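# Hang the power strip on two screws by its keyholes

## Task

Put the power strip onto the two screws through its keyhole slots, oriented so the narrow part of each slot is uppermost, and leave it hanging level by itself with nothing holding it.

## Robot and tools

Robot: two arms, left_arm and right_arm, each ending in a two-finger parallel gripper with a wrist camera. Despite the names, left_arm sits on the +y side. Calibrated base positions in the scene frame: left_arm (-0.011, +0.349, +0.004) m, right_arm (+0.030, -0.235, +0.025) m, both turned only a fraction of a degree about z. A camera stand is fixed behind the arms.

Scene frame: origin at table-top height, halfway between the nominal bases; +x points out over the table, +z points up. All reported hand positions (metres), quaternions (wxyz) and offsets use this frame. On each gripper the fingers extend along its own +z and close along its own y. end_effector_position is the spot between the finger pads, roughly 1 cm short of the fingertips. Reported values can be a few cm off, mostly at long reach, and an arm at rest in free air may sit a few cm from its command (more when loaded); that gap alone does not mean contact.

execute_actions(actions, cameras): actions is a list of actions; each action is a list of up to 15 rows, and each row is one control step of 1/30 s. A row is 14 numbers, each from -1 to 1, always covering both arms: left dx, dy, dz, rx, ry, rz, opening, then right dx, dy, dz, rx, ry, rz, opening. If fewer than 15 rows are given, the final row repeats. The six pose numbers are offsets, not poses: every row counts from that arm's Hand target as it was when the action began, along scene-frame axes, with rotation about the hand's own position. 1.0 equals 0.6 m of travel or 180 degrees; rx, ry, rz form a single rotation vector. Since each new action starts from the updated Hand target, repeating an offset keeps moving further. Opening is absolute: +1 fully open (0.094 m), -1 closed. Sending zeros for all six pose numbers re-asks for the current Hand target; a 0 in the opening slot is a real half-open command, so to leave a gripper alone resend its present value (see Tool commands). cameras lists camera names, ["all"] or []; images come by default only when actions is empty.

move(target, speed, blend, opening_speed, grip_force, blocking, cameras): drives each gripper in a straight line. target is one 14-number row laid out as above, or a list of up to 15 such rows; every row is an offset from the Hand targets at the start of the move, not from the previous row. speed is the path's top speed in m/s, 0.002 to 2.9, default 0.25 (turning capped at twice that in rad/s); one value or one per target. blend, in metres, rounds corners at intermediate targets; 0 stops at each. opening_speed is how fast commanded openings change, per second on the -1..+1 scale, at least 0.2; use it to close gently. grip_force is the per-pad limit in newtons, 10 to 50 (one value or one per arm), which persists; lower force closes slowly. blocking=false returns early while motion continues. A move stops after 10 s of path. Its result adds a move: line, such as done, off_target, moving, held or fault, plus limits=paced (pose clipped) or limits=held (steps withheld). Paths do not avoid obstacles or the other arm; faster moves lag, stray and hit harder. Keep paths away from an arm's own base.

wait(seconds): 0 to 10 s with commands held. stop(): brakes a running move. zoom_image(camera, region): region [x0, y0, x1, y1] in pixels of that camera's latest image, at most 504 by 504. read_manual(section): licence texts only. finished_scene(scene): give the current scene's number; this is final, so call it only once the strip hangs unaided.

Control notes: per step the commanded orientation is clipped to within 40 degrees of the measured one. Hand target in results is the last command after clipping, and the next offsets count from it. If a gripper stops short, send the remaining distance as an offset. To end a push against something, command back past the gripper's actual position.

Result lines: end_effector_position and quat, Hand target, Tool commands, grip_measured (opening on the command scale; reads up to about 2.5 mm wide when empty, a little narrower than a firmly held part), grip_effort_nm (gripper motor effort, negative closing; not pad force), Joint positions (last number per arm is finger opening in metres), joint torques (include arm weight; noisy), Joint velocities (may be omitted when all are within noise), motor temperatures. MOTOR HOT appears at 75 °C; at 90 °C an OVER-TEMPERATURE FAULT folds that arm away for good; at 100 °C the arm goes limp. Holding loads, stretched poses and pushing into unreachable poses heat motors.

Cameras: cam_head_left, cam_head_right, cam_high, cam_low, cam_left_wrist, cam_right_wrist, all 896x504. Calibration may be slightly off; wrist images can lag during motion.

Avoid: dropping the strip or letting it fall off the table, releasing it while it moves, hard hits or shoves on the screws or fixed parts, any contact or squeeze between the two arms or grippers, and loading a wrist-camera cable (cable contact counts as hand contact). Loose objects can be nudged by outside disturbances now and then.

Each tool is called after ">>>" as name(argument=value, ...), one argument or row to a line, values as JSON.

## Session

Scene 1 done. Now look at scene 2.

>>> execute_actions(
  actions=[],
)

Scene clock: 0.00 s.
left_arm: end_effector_position=(+0.3851, +0.3786, +0.1023) grip_measured=+1.000 grip_effort_nm=n/a end_effector_quat_wxyz=(+0.579, -0.055, +0.812, +0.052) | right_arm: end_effector_position=(+0.4237, -0.2554, +0.1248) grip_measured=+1.000 grip_effort_nm=n/a end_effector_quat_wxyz=(+0.590, +0.057, +0.802, -0.074)
Joint positions: left_arm=[0.017 1.538 0.365 0.839 -0.143 -0.027 0.094] | right_arm=[0.076 1.557 0.341 0.91 0.242 0.022 0.094]
Joint velocities: within noise
Joint torques (N m): no reading
Motor temperatures (°C): left_arm=[26 29 38 33 27 27 26] | right_arm=[28 26 37 35 26 25 24]
Heat: left arm: 38 °C; right arm: 37 °C.
Hand target: left_arm +0.3885, +0.3788, +0.1110; +0.589, -0.056, +0.804, +0.052 | right_arm +0.4259, -0.2555, +0.1305; +0.597, +0.059, +0.797, -0.074
Tool commands: left_gripper/opening=+1.0 right_gripper/opening=+1.0
camera_calibration:
cam_left_wrist: T_world_to_cam=[[0.153641, -0.98794, -0.0191974, 0.316345], [-0.680595, -0.0917191, -0.726896, 0.409091], [0.716369, 0.124747, -0.686479, -0.165614], [0, 0, 0, 1]] pos_world=[0.348462, 0.370711, 0.189749]
cam_right_wrist: T_world_to_cam=[[-0.152374, -0.986542, 0.0592977, -0.189836], [-0.66103, 0.0571273, -0.748182, 0.424245], [0.734725, -0.153201, -0.660839, -0.177952], [0, 0, 0, 1]] pos_world=[0.382258, -0.23878, 0.211072]

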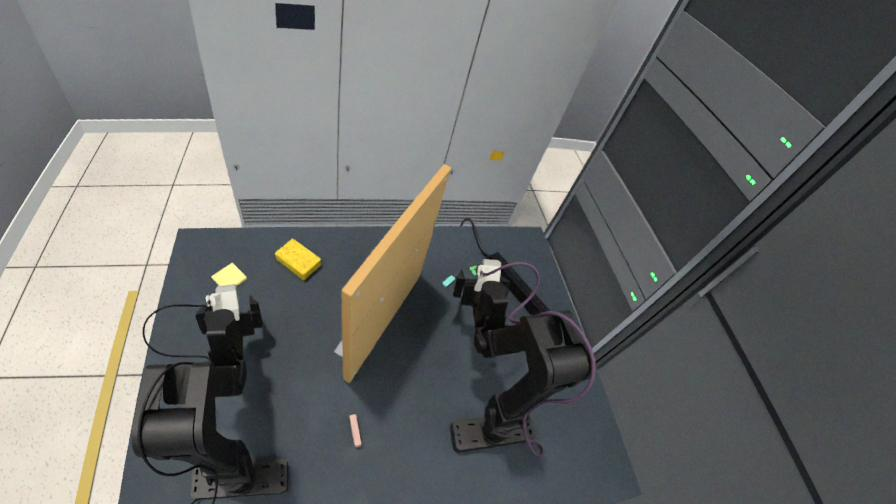

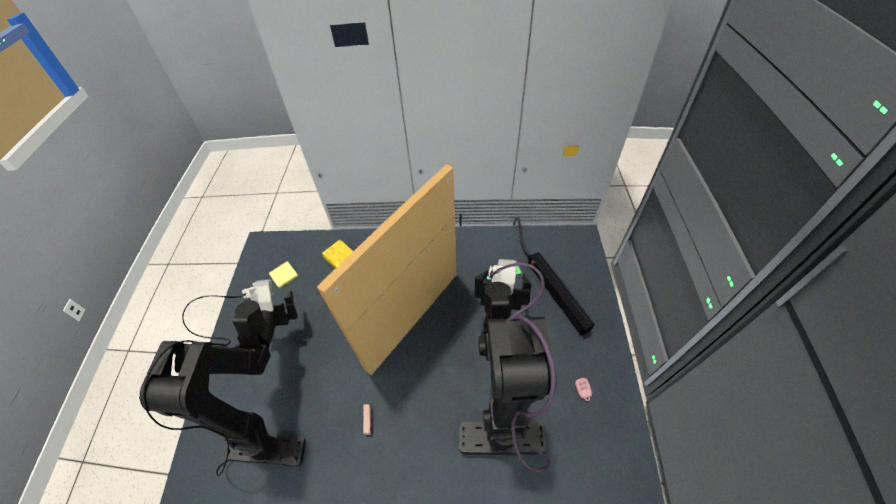

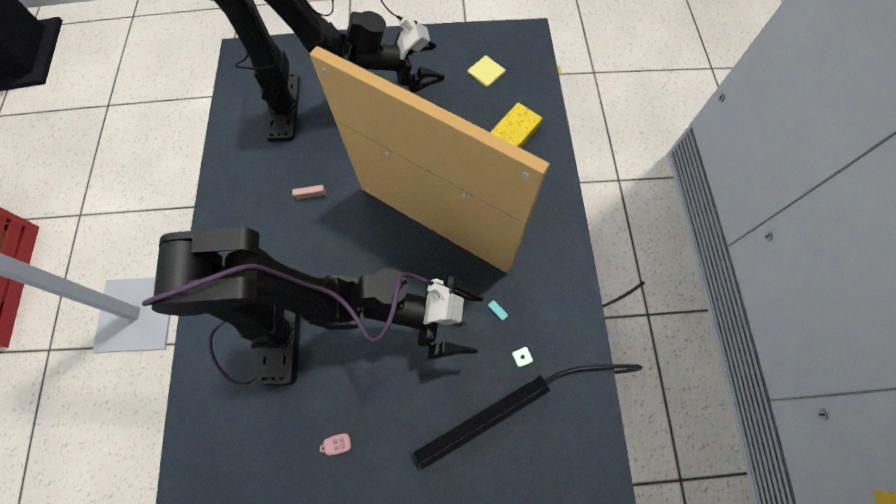

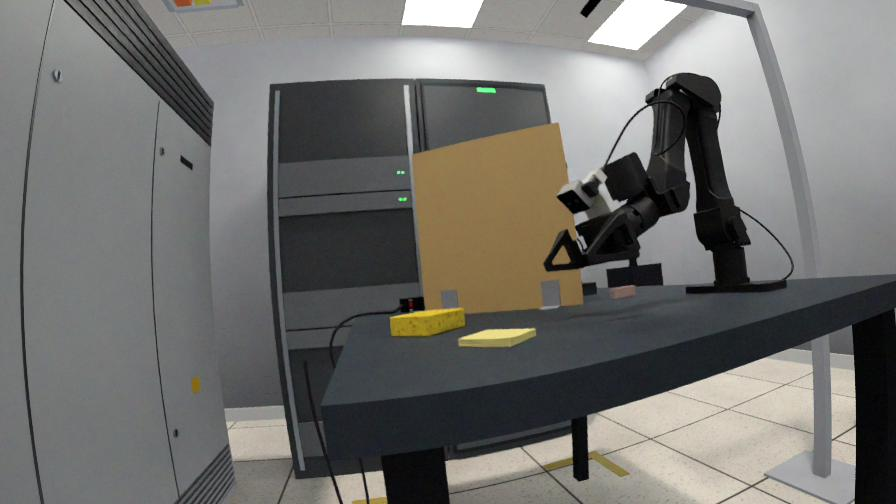

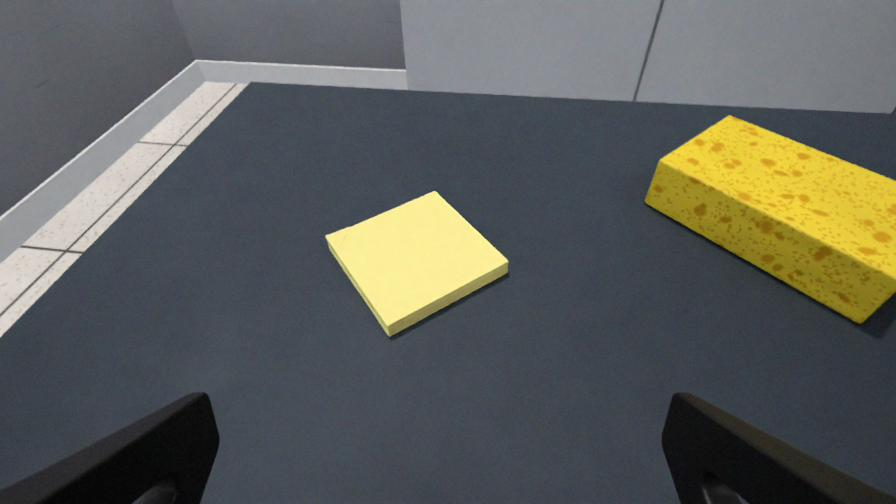

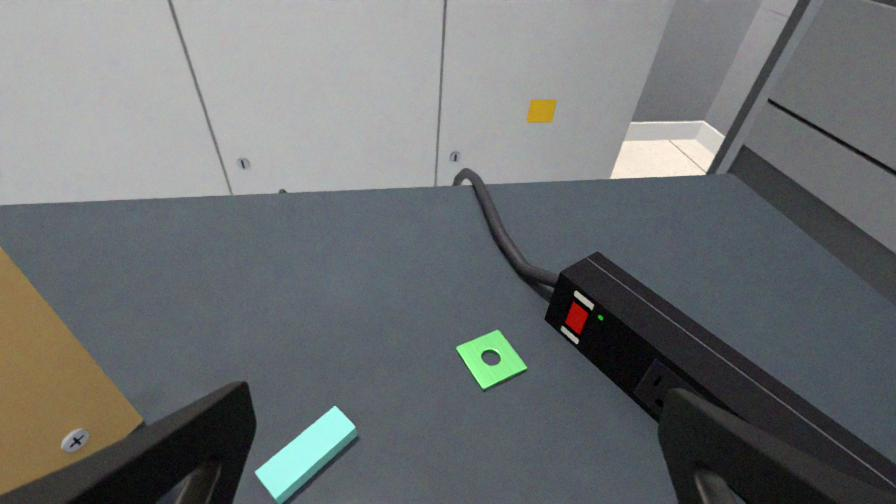

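>>> zoom_image(
  camera="cam_right_wrist",
  region=[480, 160, 896, 504],
)

>>> zoom_image(
  camera="cam_high",
  region=[300, 260, 660, 480],
)

>>> zoom_image(
  camera="cam_head_right",
  region=[440, 200, 660, 440],
)

>>> zoom_image(
  camera="cam_low",
  region=[250, 240, 650, 460],
)

Scaled by 1.212 from the camera's 896x504 image, which has a finer 1280x720 frame.

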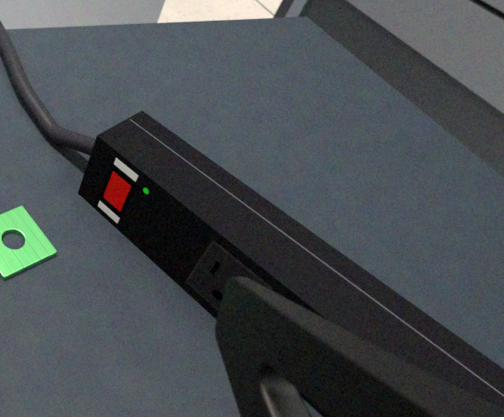

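Scaled by 1.400 from the camera's 896x504 image, which has a finer 1280x720 frame.

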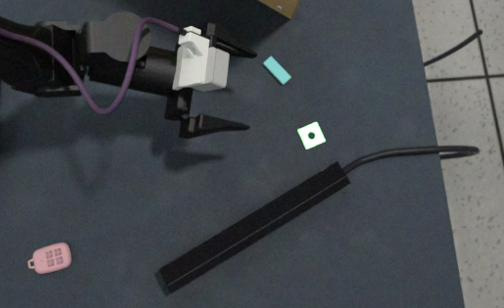

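Scaled by 2.100 from the camera's 896x504 image, which has a finer 1280x720 frame.

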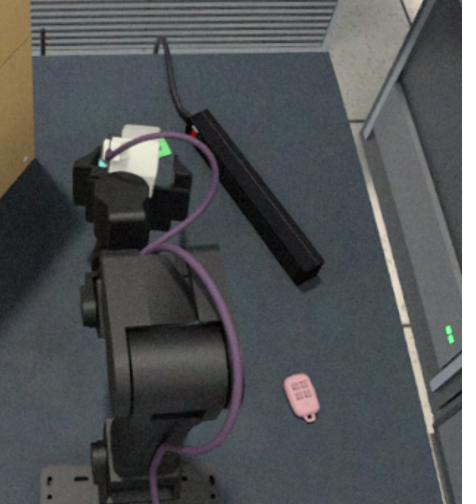

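Scaled by 1.260 from the camera's 896x504 image, which has a finer 1280x720 frame.

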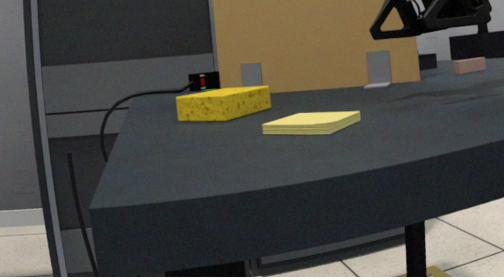

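>>> move(
  target=[0,0,0,0,0,0,1.0,0.022,-0.384,0.065,0.2718,0.3280,-0.2687,1.0],
  speed=0.35,
  cameras=["cam_right_wrist","cam_head_right","cam_high"],
)

Scene clock: 15.07 s.
left_arm: end_effector_position=(+0.3851, +0.3786, +0.1023) grip_measured=+1.000 grip_effort_nm=0.00 end_effector_quat_wxyz=(+0.579, -0.055, +0.812, +0.052) | right_arm: end_effector_position=(+0.4365, -0.4868, +0.1720) grip_measured=+1.000 grip_effort_nm=-0.01 end_effector_quat_wxyz=(+0.069, +0.536, +0.842, -0.002)
Joint positions: left_arm=[0.017 1.538 0.365 0.839 -0.143 -0.027 0.094] | right_arm=[-0.534 2.367 2.501 -1.566 0.005 0.579 0.094]
Joint torques (N m): left_arm=[-0.03 -5.01 6.15 1.96 -0.08 0.03] | right_arm=[0.21 -11.29 7.65 0.64 -0.11 0.03]
Heat: left arm: 40 °C; right arm: 38 °C.
Hand target: left_arm +0.3885, +0.3788, +0.1110; +0.589, -0.056, +0.804, +0.052 | right_arm +0.4391, -0.4859, +0.1695; +0.000, +0.538, +0.843, +0.000
Off the commanded pose: left_arm 0.009 m, 1 deg | right_arm 0.004 m, 8 deg.
joint sent to its limit (right arm) — joint 4 (wrist pitch), lower limit. The joint targets are off in orientation, not in position.
move: off_target (right_arm)
camera_calibration:
cam_right_wrist: T_world_to_cam=[[-0.892063, -0.442218, -0.0930965, 0.195058], [-0.448717, 0.842305, 0.298624, 0.590697], [-0.0536412, 0.308165, -0.949819, 0.426878], [0, 0, 0, 1]] pos_world=[0.461958, -0.542838, 0.24722]
Images, in order (width x height): cam_head_right 896x504, cam_high 896x504, cam_right_wrist 896x504.

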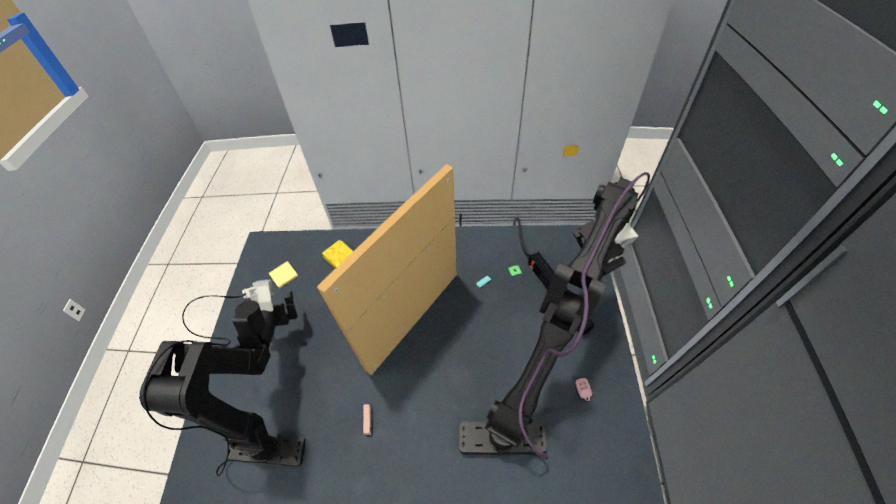

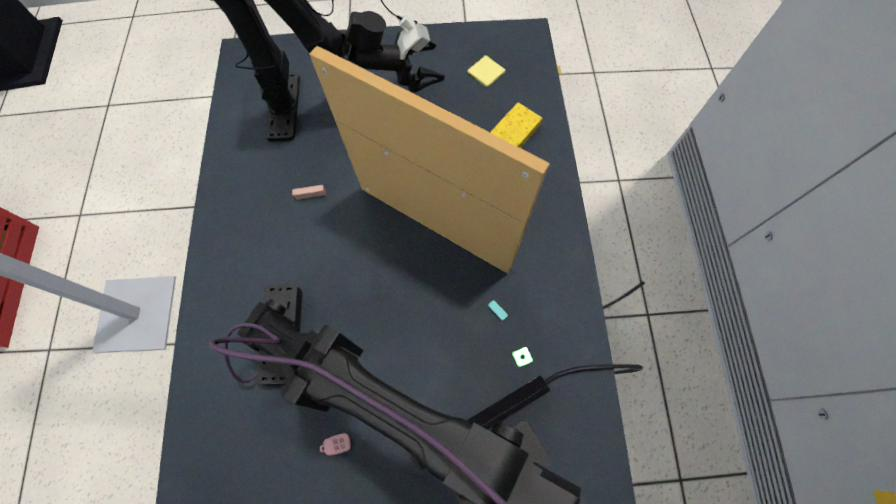

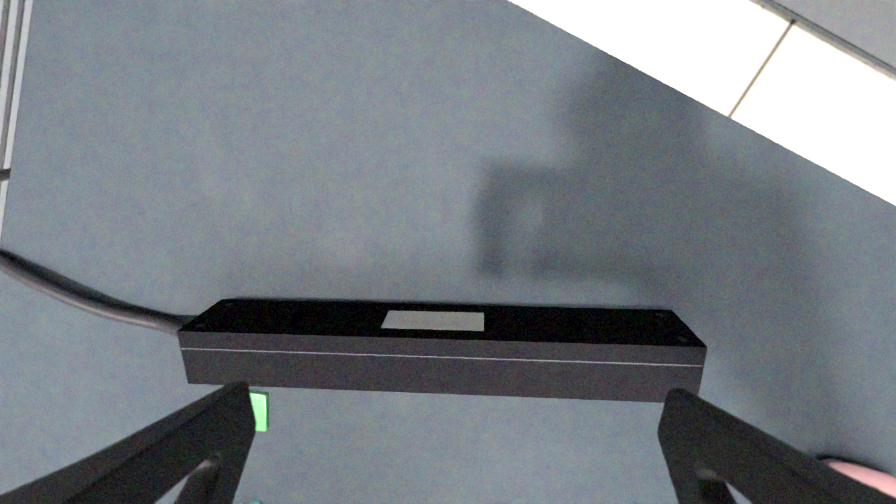

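>>> zoom_image(
  camera="cam_right_wrist",
  region=[170, 280, 450, 400],
)

>>> zoom_image(
  camera="cam_right_wrist",
  region=[430, 280, 720, 400],
)

Scaled by 1.800 from the camera's 896x504 image, which has a finer 1280x720 frame.

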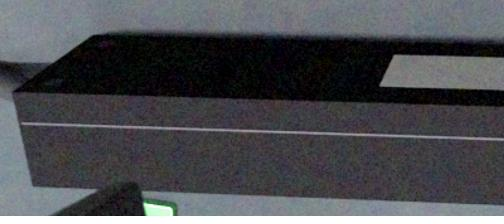

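Scaled by 1.738 from the camera's 896x504 image, which has a finer 1280x720 frame.

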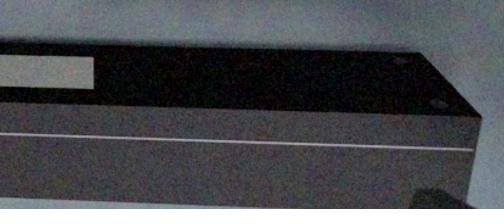

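>>> move(
  target=[0,0,0,0,0,0,1.0,-0.0845,-0.0165,-0.1908,0,0,0.0128,1.0],
  speed=0.15,
  cameras=["cam_right_wrist"],
)

Scene clock: 23.80 s.
left_arm: end_effector_position=(+0.3851, +0.3786, +0.1023) grip_measured=+1.000 grip_effort_nm=0.00 end_effector_quat_wxyz=(+0.579, -0.055, +0.812, +0.052) | right_arm: end_effector_position=(+0.3837, -0.4917, +0.0368) grip_measured=+1.000 grip_effort_nm=0.00 end_effector_quat_wxyz=(-0.028, +0.522, +0.852, +0.001)
Joint positions: left_arm=[0.017 1.538 0.365 0.839 -0.143 -0.027 0.094] | right_arm=[-0.609 2.338 1.913 -1.202 0.003 0.471 0.094]
Joint torques (N m): left_arm=[-0.02 -5.03 6.13 1.97 -0.08 0.02] | right_arm=[-0.05 -17.58 4.48 0.65 -0.04 -0.03]
Heat: left arm: 41 °C; right arm: 39 °C.
Hand target: left_arm +0.3885, +0.3788, +0.1110; +0.589, -0.056, +0.804, +0.052 | right_arm +0.3884, -0.4957, +0.0550; +0.000, +0.521, +0.853, +0.000
Off the commanded pose: left_arm 0.009 m, 1 deg | right_arm 0.019 m, 3 deg.
move: off_target (right_arm)
camera_calibration:
cam_right_wrist: T_world_to_cam=[[-0.883722, -0.468001, 0.00329512, 0.113723], [-0.414893, 0.786659, 0.457199, 0.565346], [-0.216562, 0.40267, -0.889358, 0.403865], [0, 0, 0, 1]] pos_world=[0.42252, -0.554136, 0.100331]
Images, in order (width x height): cam_right_wrist 896x504.

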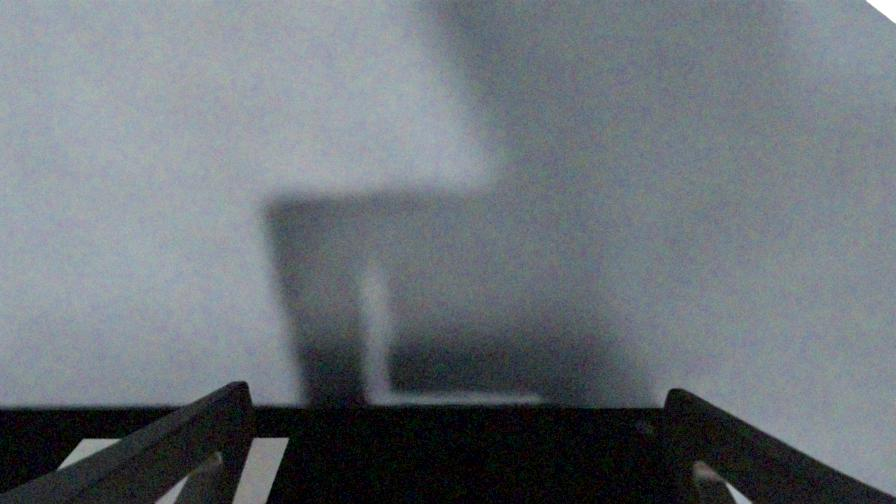

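>>> zoom_image(
  camera="cam_right_wrist",
  region=[280, 404, 480, 504],
)

>>> zoom_image(
  camera="cam_right_wrist",
  region=[480, 404, 680, 504],
)

Scaled by 2.520 from the camera's 896x504 image, which has a finer 1280x720 frame.

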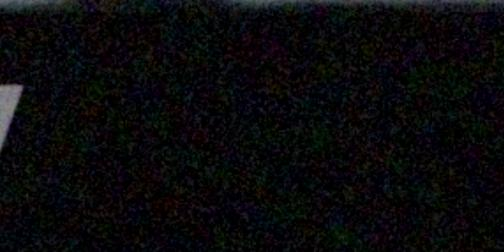

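Scaled by 2.520 from the camera's 896x504 image, which has a finer 1280x720 frame.

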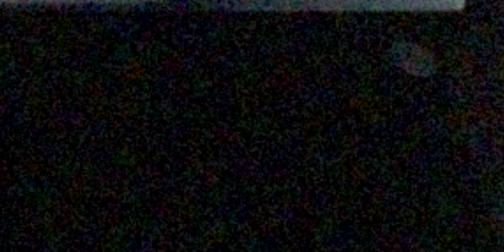

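>>> move(
  target=[
    [0,0,0,0,0,0,1.0,0,0,0.1667,0,0,0,1.0],
    [0,0,0,0,0,0,1.0,0.1282,0.1700,0.1083,0,0,0.5,1.0],
  ],
  speed=0.3,
  blend=[0.03,0],
  cameras=["cam_right_wrist","cam_head_right","cam_high"],
)

Scene clock: 38.53 s.
left_arm: end_effector_position=(+0.3851, +0.3786, +0.1023) grip_measured=+1.000 grip_effort_nm=0.00 end_effector_quat_wxyz=(+0.579, -0.055, +0.812, +0.052) | right_arm: end_effector_position=(+0.4592, -0.3922, +0.1243) grip_measured=+1.000 grip_effort_nm=-0.01 end_effector_quat_wxyz=(-0.003, -0.231, +0.973, +0.000)
Joint positions: left_arm=[0.017 1.538 0.365 0.839 -0.143 -0.027 0.094] | right_arm=[-0.332 2.381 2.338 -1.533 0.003 -0.818 0.094]
Joint torques (N m): left_arm=[-0.03 -5.03 6.15 1.96 -0.08 0.03] | right_arm=[0.06 -11.3 7.72 0.56 -0.06 -0.04]
Motor temperatures (°C): left_arm=[26 30 41 36 27 27 26] | right_arm=[28 34 39 35 26 25 24]
Heat: left arm: 41 °C; right arm: 39 °C.
Hand target: left_arm +0.3885, +0.3788, +0.1110; +0.589, -0.056, +0.804, +0.052 | right_arm +0.4653, -0.3938, +0.1200; +0.000, -0.235, +0.972, +0.000
Off the commanded pose: left_arm 0.009 m, 1 deg | right_arm 0.008 m, 1 deg.
move: done
camera_calibration:
cam_right_wrist: T_world_to_cam=[[0.463481, -0.885707, -0.0266264, -0.55204], [-0.799748, -0.431061, 0.41784, 0.182442], [-0.381562, -0.172367, -0.90813, 0.310472], [0, 0, 0, 1]] pos_world=[0.520231, -0.356787, 0.191019]
Images, in order (width x height): cam_head_right 896x504, cam_high 896x504, cam_right_wrist 896x504.

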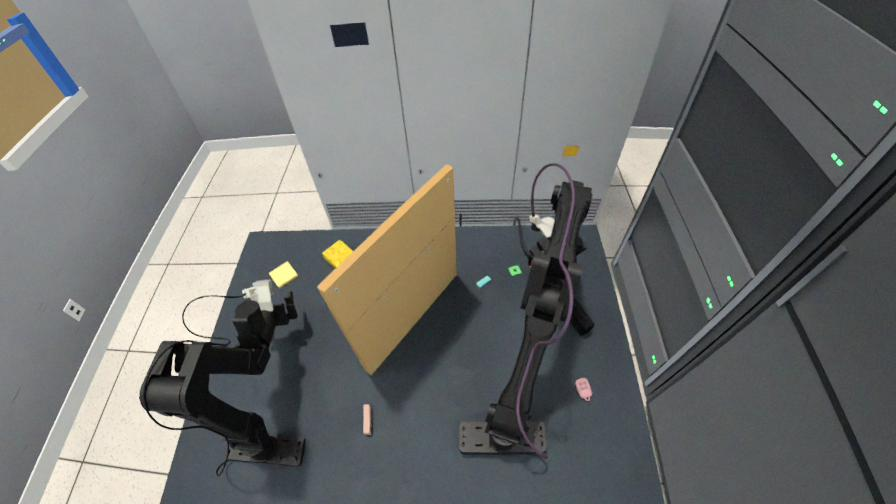

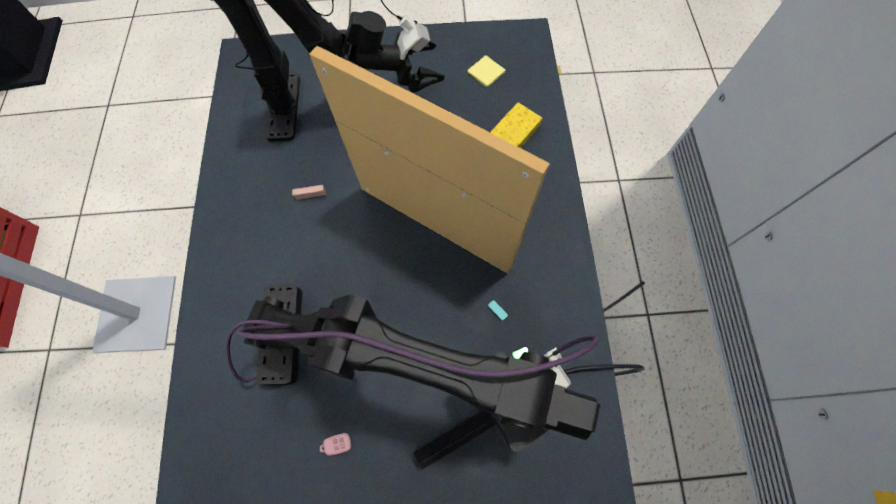

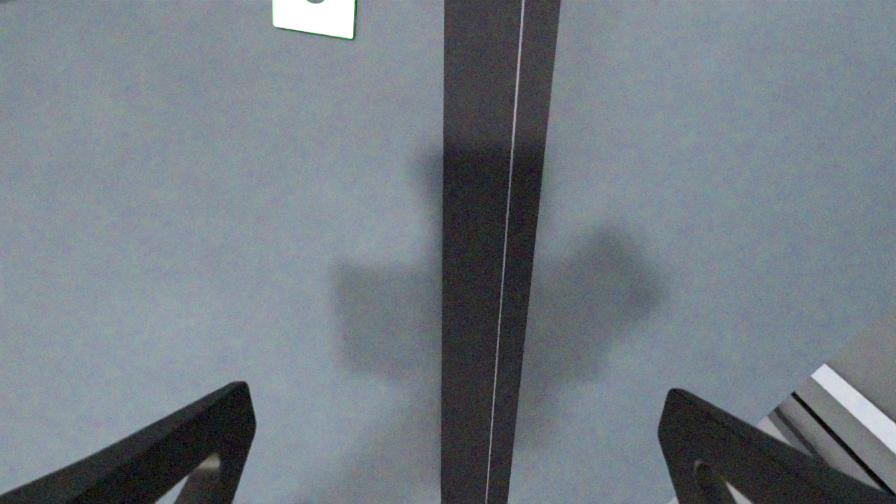

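>>> move(
  target=[0,0,0,0,0,0,1.0,0.0,0.0,-0.1,0,0,0,1.0],
  speed=0.12,
  cameras=["cam_right_wrist"],
)

Scene clock: 41.80 s.
left_arm: end_effector_position=(+0.3851, +0.3786, +0.1023) grip_measured=+1.000 grip_effort_nm=0.00 end_effector_quat_wxyz=(+0.579, -0.055, +0.812, +0.052) | right_arm: end_effector_position=(+0.4639, -0.3939, +0.0632) grip_measured=+1.000 grip_effort_nm=-0.01 end_effector_quat_wxyz=(-0.003, -0.231, +0.973, +0.000)
Joint positions: left_arm=[0.017 1.538 0.365 0.839 -0.143 -0.027 0.094] | right_arm=[-0.332 2.381 2.095 -1.289 0.003 -0.819 0.094]
Joint torques (N m): left_arm=[-0.02 -5.01 6.15 1.96 -0.09 0.03] | right_arm=[0.13 -13.27 4.88 0.7 -0.05 -0.07]
Heat: left arm: 41 °C; right arm: 39 °C.
Hand target: left_arm +0.3885, +0.3788, +0.1110; +0.589, -0.056, +0.804, +0.052 | right_arm +0.4652, -0.3937, +0.0599; -0.001, -0.235, +0.972, +0.000
Off the commanded pose: left_arm 0.009 m, 1 deg | right_arm 0.004 m, 0 deg.
move: done
camera_calibration:
cam_right_wrist: T_world_to_cam=[[0.464175, -0.885367, -0.0258264, -0.557515], [-0.79986, -0.431515, 0.417155, 0.210824], [-0.380479, -0.172975, -0.908468, 0.25577], [0, 0, 0, 1]] pos_world=[0.52473, -0.358389, 0.130014]
Images, in order (width x height): cam_right_wrist 896x504.

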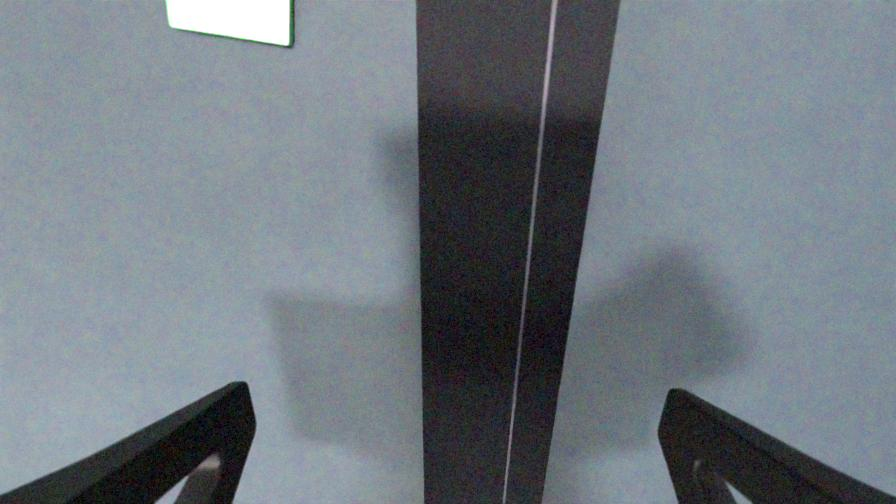

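>>> move(
  target=[0,0,0,0,0,0,1.0,0.0,0.0,-0.027,0,0,0,1.0],
  speed=0.06,
)

Scene clock: 43.33 s.
left_arm: end_effector_position=(+0.3851, +0.3786, +0.1023) grip_measured=+1.000 grip_effort_nm=0.00 end_effector_quat_wxyz=(+0.579, -0.055, +0.812, +0.052) | right_arm: end_effector_position=(+0.4648, -0.3942, +0.0503) grip_measured=+1.000 grip_effort_nm=-0.01 end_effector_quat_wxyz=(+0.000, -0.231, +0.973, -0.002)
Joint positions: left_arm=[0.017 1.538 0.365 0.839 -0.143 -0.027 0.094] | right_arm=[-0.332 2.381 2.044 -1.23 0.003 -0.819 0.094]
Joint torques (N m): left_arm=[-0.03 -5.03 6.13 1.97 -0.08 0.03] | right_arm=[0.13 -12.68 4.71 0.72 -0.09 -0.05]
Heat: left arm: 41 °C; right arm: 39 °C.
Hand target: left_arm +0.3885, +0.3788, +0.1110; +0.589, -0.056, +0.804, +0.052 | right_arm +0.4653, -0.3937, +0.0437; -0.001, -0.235, +0.972, +0.000
Off the commanded pose: left_arm 0.009 m, 1 deg | right_arm 0.007 m, 0 deg.
move: done

>>> move(
  target=[0,0,0,0,0,0,1.0,0.0,0.0,-0.012,0,0,0,1.0],
  speed=0.06,
)

Scene clock: 45.10 s.
left_arm: end_effector_position=(+0.3851, +0.3786, +0.1023) grip_measured=+1.000 grip_effort_nm=0.00 end_effector_quat_wxyz=(+0.579, -0.055, +0.812, +0.052) | right_arm: end_effector_position=(+0.4654, -0.3945, +0.0451) grip_measured=+1.000 grip_effort_nm=-0.01 end_effector_quat_wxyz=(+0.002, -0.231, +0.973, -0.003)
Joint positions: left_arm=[0.017 1.538 0.365 0.839 -0.143 -0.027 0.094] | right_arm=[-0.332 2.381 2.023 -1.205 0.003 -0.819 0.094]
Joint torques (N m): left_arm=[-0.03 -5.03 6.13 1.96 -0.08 0.03] | right_arm=[0.16 -12.36 4.72 0.66 -0.05 -0.11]
Heat: left arm: 41 °C; right arm: 39 °C.
Hand target: left_arm +0.3885, +0.3788, +0.1110; +0.589, -0.056, +0.804, +0.052 | right_arm +0.4653, -0.3937, +0.0365; +0.000, -0.235, +0.972, +0.000
Off the commanded pose: left_arm 0.009 m, 1 deg | right_arm 0.009 m, 1 deg.
move: done

>>> move(
  target=[0,0,0,0,0,0,1.0,0.0519,-0.1007,0,0,0,0,1.0],
  speed=0.06,
  cameras=["cam_right_wrist","cam_head_right","cam_high"],
)

Scene clock: 47.80 s.
left_arm: end_effector_position=(+0.3851, +0.3786, +0.1023) grip_measured=+1.000 grip_effort_nm=0.00 end_effector_quat_wxyz=(+0.579, -0.055, +0.812, +0.052) | right_arm: end_effector_position=(+0.4981, -0.4532, +0.0439) grip_measured=+1.000 grip_effort_nm=-0.01 end_effector_quat_wxyz=(+0.007, -0.233, +0.972, -0.008)
Joint positions: left_arm=[0.017 1.538 0.365 0.839 -0.143 -0.027 0.094] | right_arm=[-0.417 2.751 2.713 -1.511 0.003 -0.908 0.094]
Joint torques (N m): left_arm=[-0.03 -5.03 6.13 1.96 -0.08 0.03] | right_arm=[-0.08 -13 7.98 0.41 -0.05 -0.03]
Heat: left arm: 41 °C; right arm: 39 °C.
Hand target: left_arm +0.3885, +0.3788, +0.1110; +0.589, -0.056, +0.804, +0.052 | right_arm +0.4964, -0.4542, +0.0366; +0.000, -0.235, +0.972, +0.000
Off the commanded pose: left_arm 0.009 m, 1 deg | right_arm 0.008 m, 1 deg.
move: done
camera_calibration:
cam_right_wrist: T_world_to_cam=[[0.468247, -0.883578, -0.00589905, -0.628486], [-0.807519, -0.430631, 0.403076, 0.225565], [-0.358689, -0.183976, -0.915148, 0.225481], [0, 0, 0, 1]] pos_world=[0.557313, -0.416698, 0.111721]
Images, in order (width x height): cam_head_right 896x504, cam_high 896x504, cam_right_wrist 896x504.

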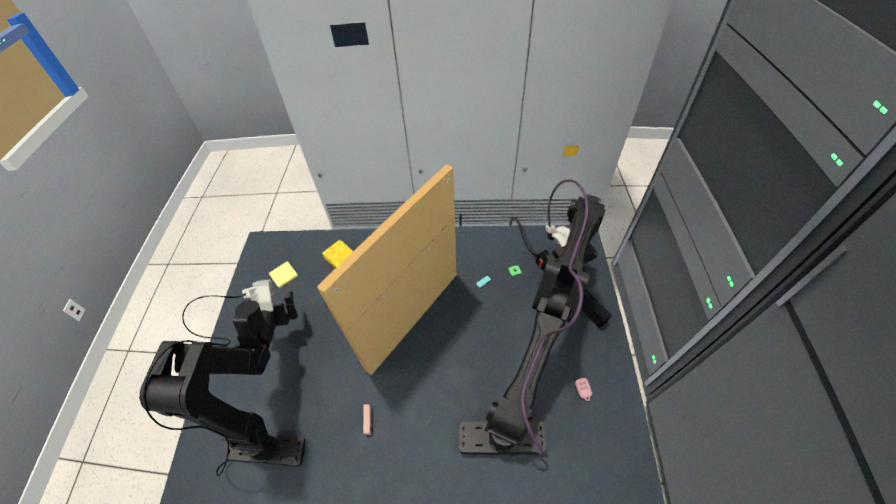

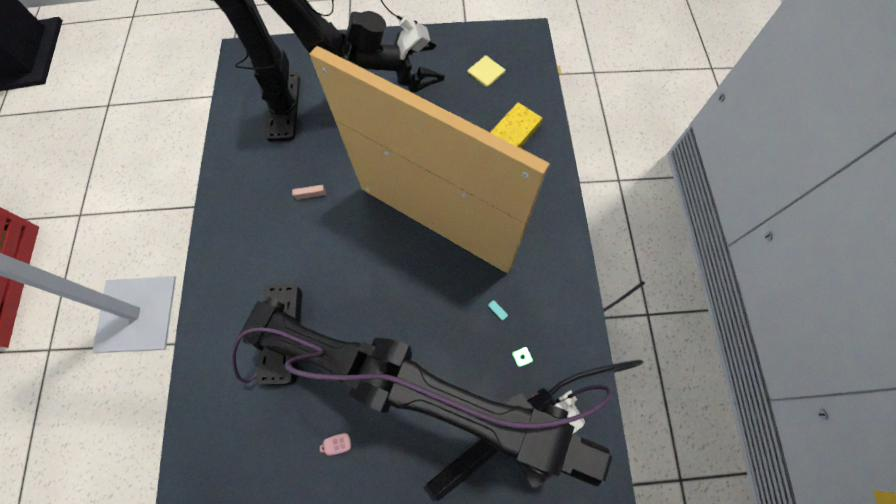

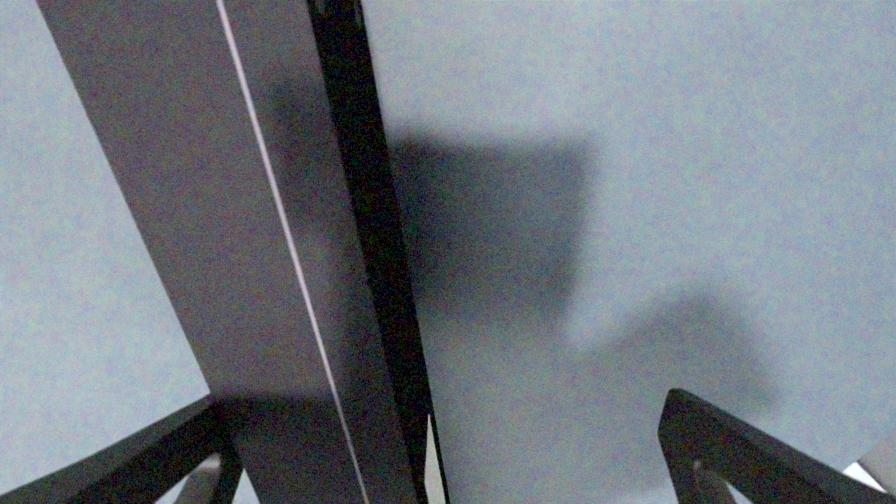

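>>> move(
  target=[
    [0,0,0,0,0,0,1.0,-0.0207,0.0453,0,0,0,0.0444,1.0],
    [0,0,0,0,0,0,1.0,-0.0207,0.0453,-0.0317,0,0,0.0444,1.0],
  ],
  speed=0.08,
  blend=[0.005,0],
  cameras=["cam_right_wrist"],
)

Scene clock: 68.17 s.
left_arm: end_effector_position=(+0.3851, +0.3786, +0.1023) grip_measured=+1.000 grip_effort_nm=0.00 end_effector_quat_wxyz=(+0.579, -0.055, +0.812, +0.052) | right_arm: end_effector_position=(+0.4786, -0.4303, +0.0147) grip_measured=+1.000 grip_effort_nm=0.00 end_effector_quat_wxyz=(-0.014, -0.294, +0.956, +0.004)
Joint positions: left_arm=[0.017 1.538 0.365 0.839 -0.143 -0.027 0.094] | right_arm=[-0.388 2.587 2.277 -1.288 0.012 -1.004 0.094]
Joint torques (N m): left_arm=[-0.03 -5.04 6.15 1.96 -0.09 0.03] | right_arm=[0.68 -16.31 3.62 0.78 -0.11 -0.04]
Motor temperatures (°C): left_arm=[26 30 41 37 27 27 26] | right_arm=[28 40 41 34 26 25 24]
Heat: left arm: 41 °C; right arm: 41 °C.
Hand target: left_arm +0.3885, +0.3788, +0.1110; +0.589, -0.056, +0.804, +0.052 | right_arm +0.4840, -0.4268, +0.0175; +0.000, -0.302, +0.953, +0.000
Off the commanded pose: left_arm 0.009 m, 1 deg | right_arm 0.007 m, 2 deg.
move: done
camera_calibration:
cam_right_wrist: T_world_to_cam=[[0.573781, -0.818001, -0.0406136, -0.621118], [-0.727092, -0.531585, 0.43446, 0.148957], [-0.376978, -0.219755, -0.899775, 0.189095], [0, 0, 0, 1]] pos_world=[0.535976, -0.387337, 0.0802015]
Images, in order (width x height): cam_right_wrist 896x504.

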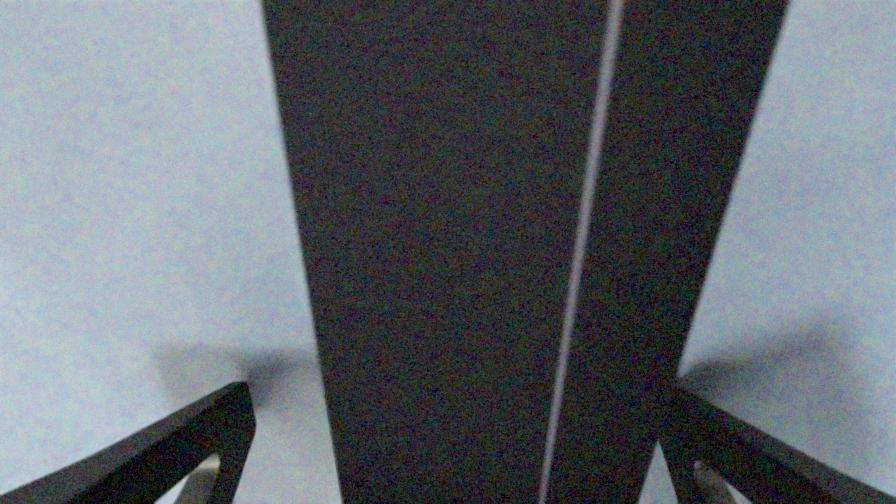

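>>> move(
  target=[0,0,0,0,0,0,1.0,0.004,-0.006,0.03,0,0,0,1.0],
  speed=0.06,
)

Scene clock: 71.10 s.
left_arm: end_effector_position=(+0.3851, +0.3786, +0.1023) grip_measured=+1.000 grip_effort_nm=0.01 end_effector_quat_wxyz=(+0.579, -0.055, +0.812, +0.052) | right_arm: end_effector_position=(+0.4826, -0.4321, +0.0277) grip_measured=+1.000 grip_effort_nm=0.00 end_effector_quat_wxyz=(-0.009, -0.298, +0.955, -0.001)
Joint positions: left_arm=[0.017 1.538 0.365 0.839 -0.143 -0.027 0.094] | right_arm=[-0.388 2.587 2.329 -1.325 0.013 -1.013 0.094]
Joint torques (N m): left_arm=[-0.03 -5.04 6.13 1.96 -0.08 0.02] | right_arm=[0.21 -14.89 7.98 0.35 -0.15 -0.01]
Heat: left arm: 41 °C; right arm: 41 °C.
Hand target: left_arm +0.3885, +0.3788, +0.1110; +0.589, -0.056, +0.804, +0.052 | right_arm +0.4865, -0.4305, +0.0355; +0.000, -0.302, +0.953, +0.000
Off the commanded pose: left_arm 0.009 m, 1 deg | right_arm 0.009 m, 1 deg.
move: done

>>> move(
  target=[0,0,0,0,0,0,1.0,0,0,0,0,0,0,-0.55],
  speed=0.06,
  opening_speed=0.7,
  grip_force=50,
  cameras=["cam_right_wrist"],
)

Scene clock: 74.37 s.
left_arm: end_effector_position=(+0.3851, +0.3786, +0.1023) grip_measured=+1.000 grip_effort_nm=0.01 end_effector_quat_wxyz=(+0.579, -0.055, +0.812, +0.052) | right_arm: end_effector_position=(+0.4823, -0.4320, +0.0277) grip_measured=-0.296 grip_effort_nm=-1.03 end_effector_quat_wxyz=(-0.009, -0.298, +0.954, -0.001)
Joint positions: left_arm=[0.017 1.538 0.365 0.839 -0.143 -0.027 0.094] | right_arm=[-0.388 2.587 2.329 -1.326 0.012 -1.014 0.033]
Joint torques (N m): left_arm=[-0.03 -5.03 6.13 1.96 -0.08 0.03] | right_arm=[0.12 -14.79 7.66 0.34 -0.11 -0.04]
Heat: left arm: 41 °C; right arm: 40 °C.
Hand target: left_arm +0.3885, +0.3788, +0.1110; +0.589, -0.056, +0.804, +0.052 | right_arm +0.4865, -0.4305, +0.0355; +0.000, -0.302, +0.953, +0.000
Off the commanded pose: left_arm 0.009 m, 1 deg | right_arm 0.009 m, 1 deg.
move: done
camera_calibration:
cam_right_wrist: T_world_to_cam=[[0.58198, -0.812693, -0.0288069, -0.626052], [-0.727576, -0.536195, 0.427936, 0.143571], [-0.363227, -0.228091, -0.90335, 0.191757], [0, 0, 0, 1]] pos_world=[0.538459, -0.388068, 0.0937503]
Images, in order (width x height): cam_right_wrist 896x504.

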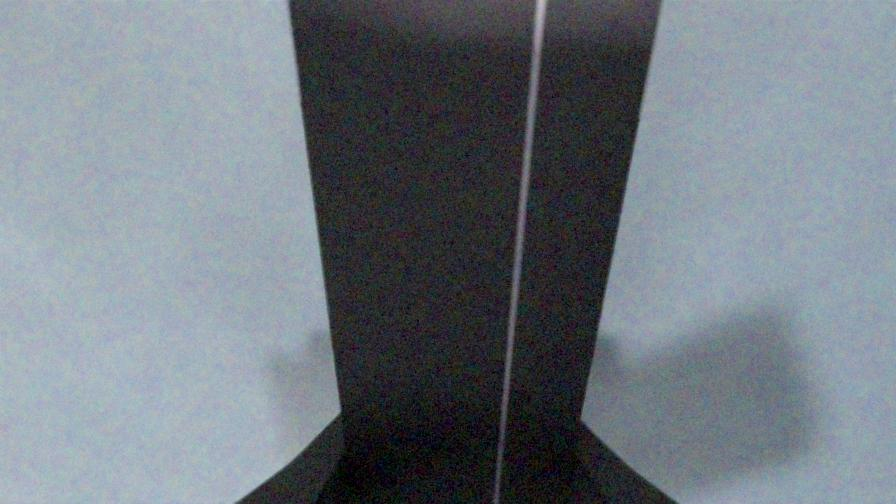

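>>> move(
  target=[
    [0,0,0,0,0,0,1.0,0,0,0.20,0,0,0,-0.55],
    [0,0,0,0,0,0,1.0,-0.2108,0.3675,0.2575,0,0,-0.4178,-0.55],
  ],
  speed=[0.1,0.2],
  blend=[0.03,0],
  cameras=["cam_head_left","cam_head_right","cam_high","cam_right_wrist"],
)

Scene clock: 91.43 s.
left_arm: end_effector_position=(+0.3851, +0.3786, +0.1023) grip_measured=+1.000 grip_effort_nm=0.00 end_effector_quat_wxyz=(+0.579, -0.055, +0.812, +0.052) | right_arm: end_effector_position=(+0.3725, -0.2076, +0.1698) grip_measured=-0.296 grip_effort_nm=-1.03 end_effector_quat_wxyz=(-0.013, +0.325, +0.946, +0.001)
Joint positions: left_arm=[0.017 1.538 0.365 0.839 -0.143 -0.027 0.094] | right_arm=[0.091 1.872 1.73 -1.452 -0.013 0.734 0.033]
Joint torques (N m): left_arm=[-0.03 -5.01 6.13 1.96 -0.08 0.02] | right_arm=[0.03 -15.05 4.83 0.16 0.06 0.41]
Heat: left arm: 41 °C; right arm: 40 °C.
Hand target: left_arm +0.3885, +0.3788, +0.1110; +0.589, -0.056, +0.804, +0.052 | right_arm +0.3600, -0.2100, +0.1900; +0.000, +0.342, +0.940, +0.000
Off the commanded pose: left_arm 0.009 m, 1 deg | right_arm 0.024 m, 3 deg.
move: off_target (right_arm)
camera_calibration:
cam_right_wrist: T_world_to_cam=[[-0.602928, -0.797577, -0.0186669, 0.0670894], [-0.72286, 0.536247, 0.435789, 0.342701], [-0.337565, 0.276243, -0.899855, 0.425883], [0, 0, 0, 1]] pos_world=[0.431938, -0.247911, 0.23514]
Images, in order (width x height): cam_head_left 896x504, cam_head_right 896x504, cam_high 896x504, cam_right_wrist 896x504.

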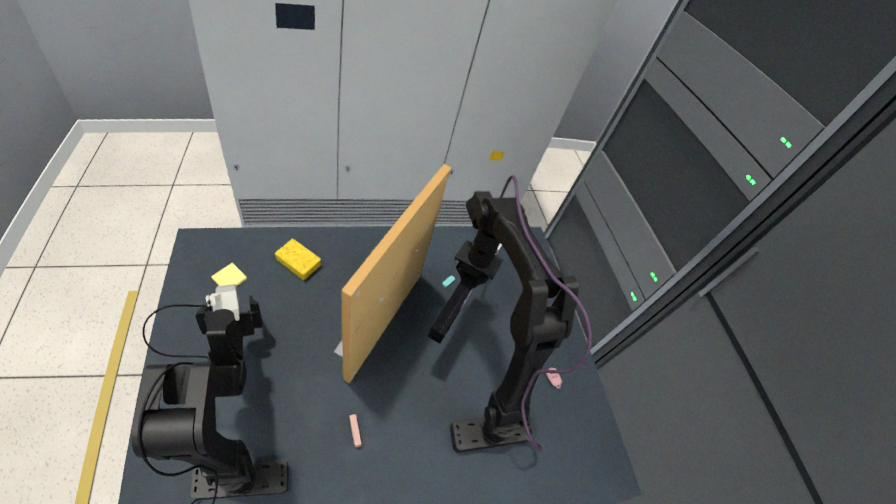

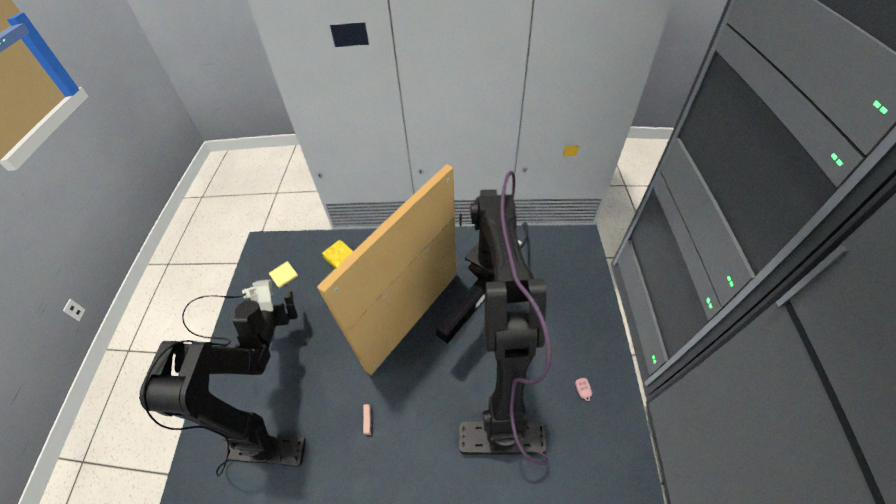

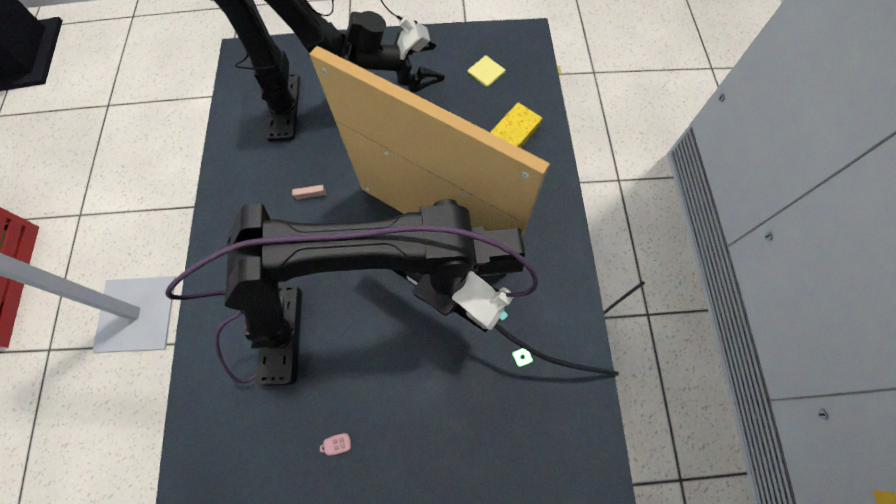

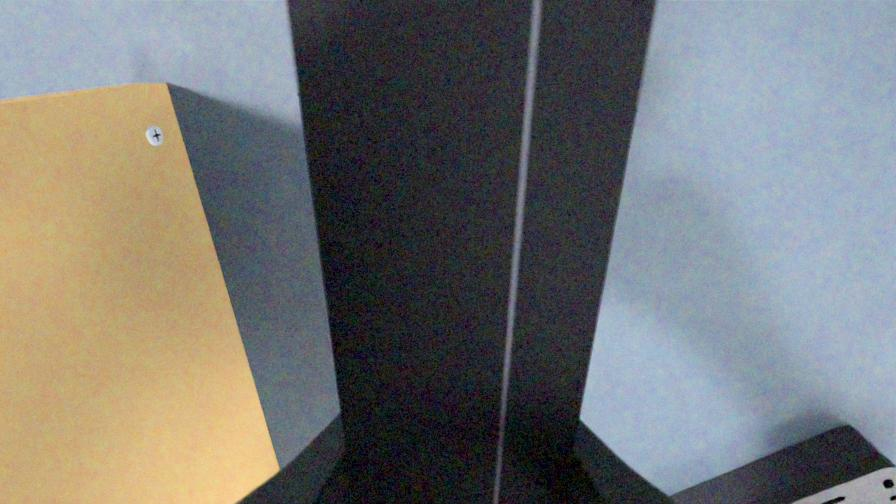

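>>> zoom_image(
  camera="cam_head_right",
  region=[420, 240, 540, 360],
)

Scaled by 4.200 from the camera's 896x504 image, which has a finer 1280x720 frame.

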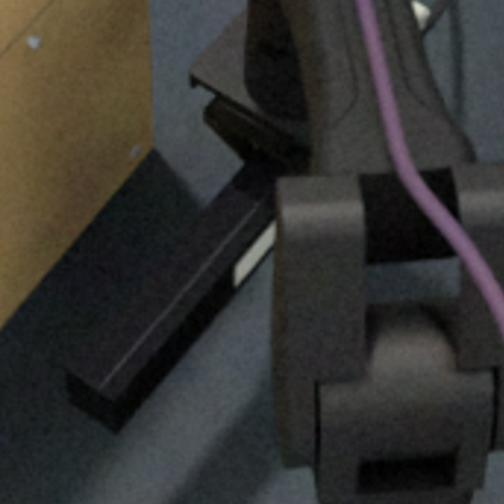

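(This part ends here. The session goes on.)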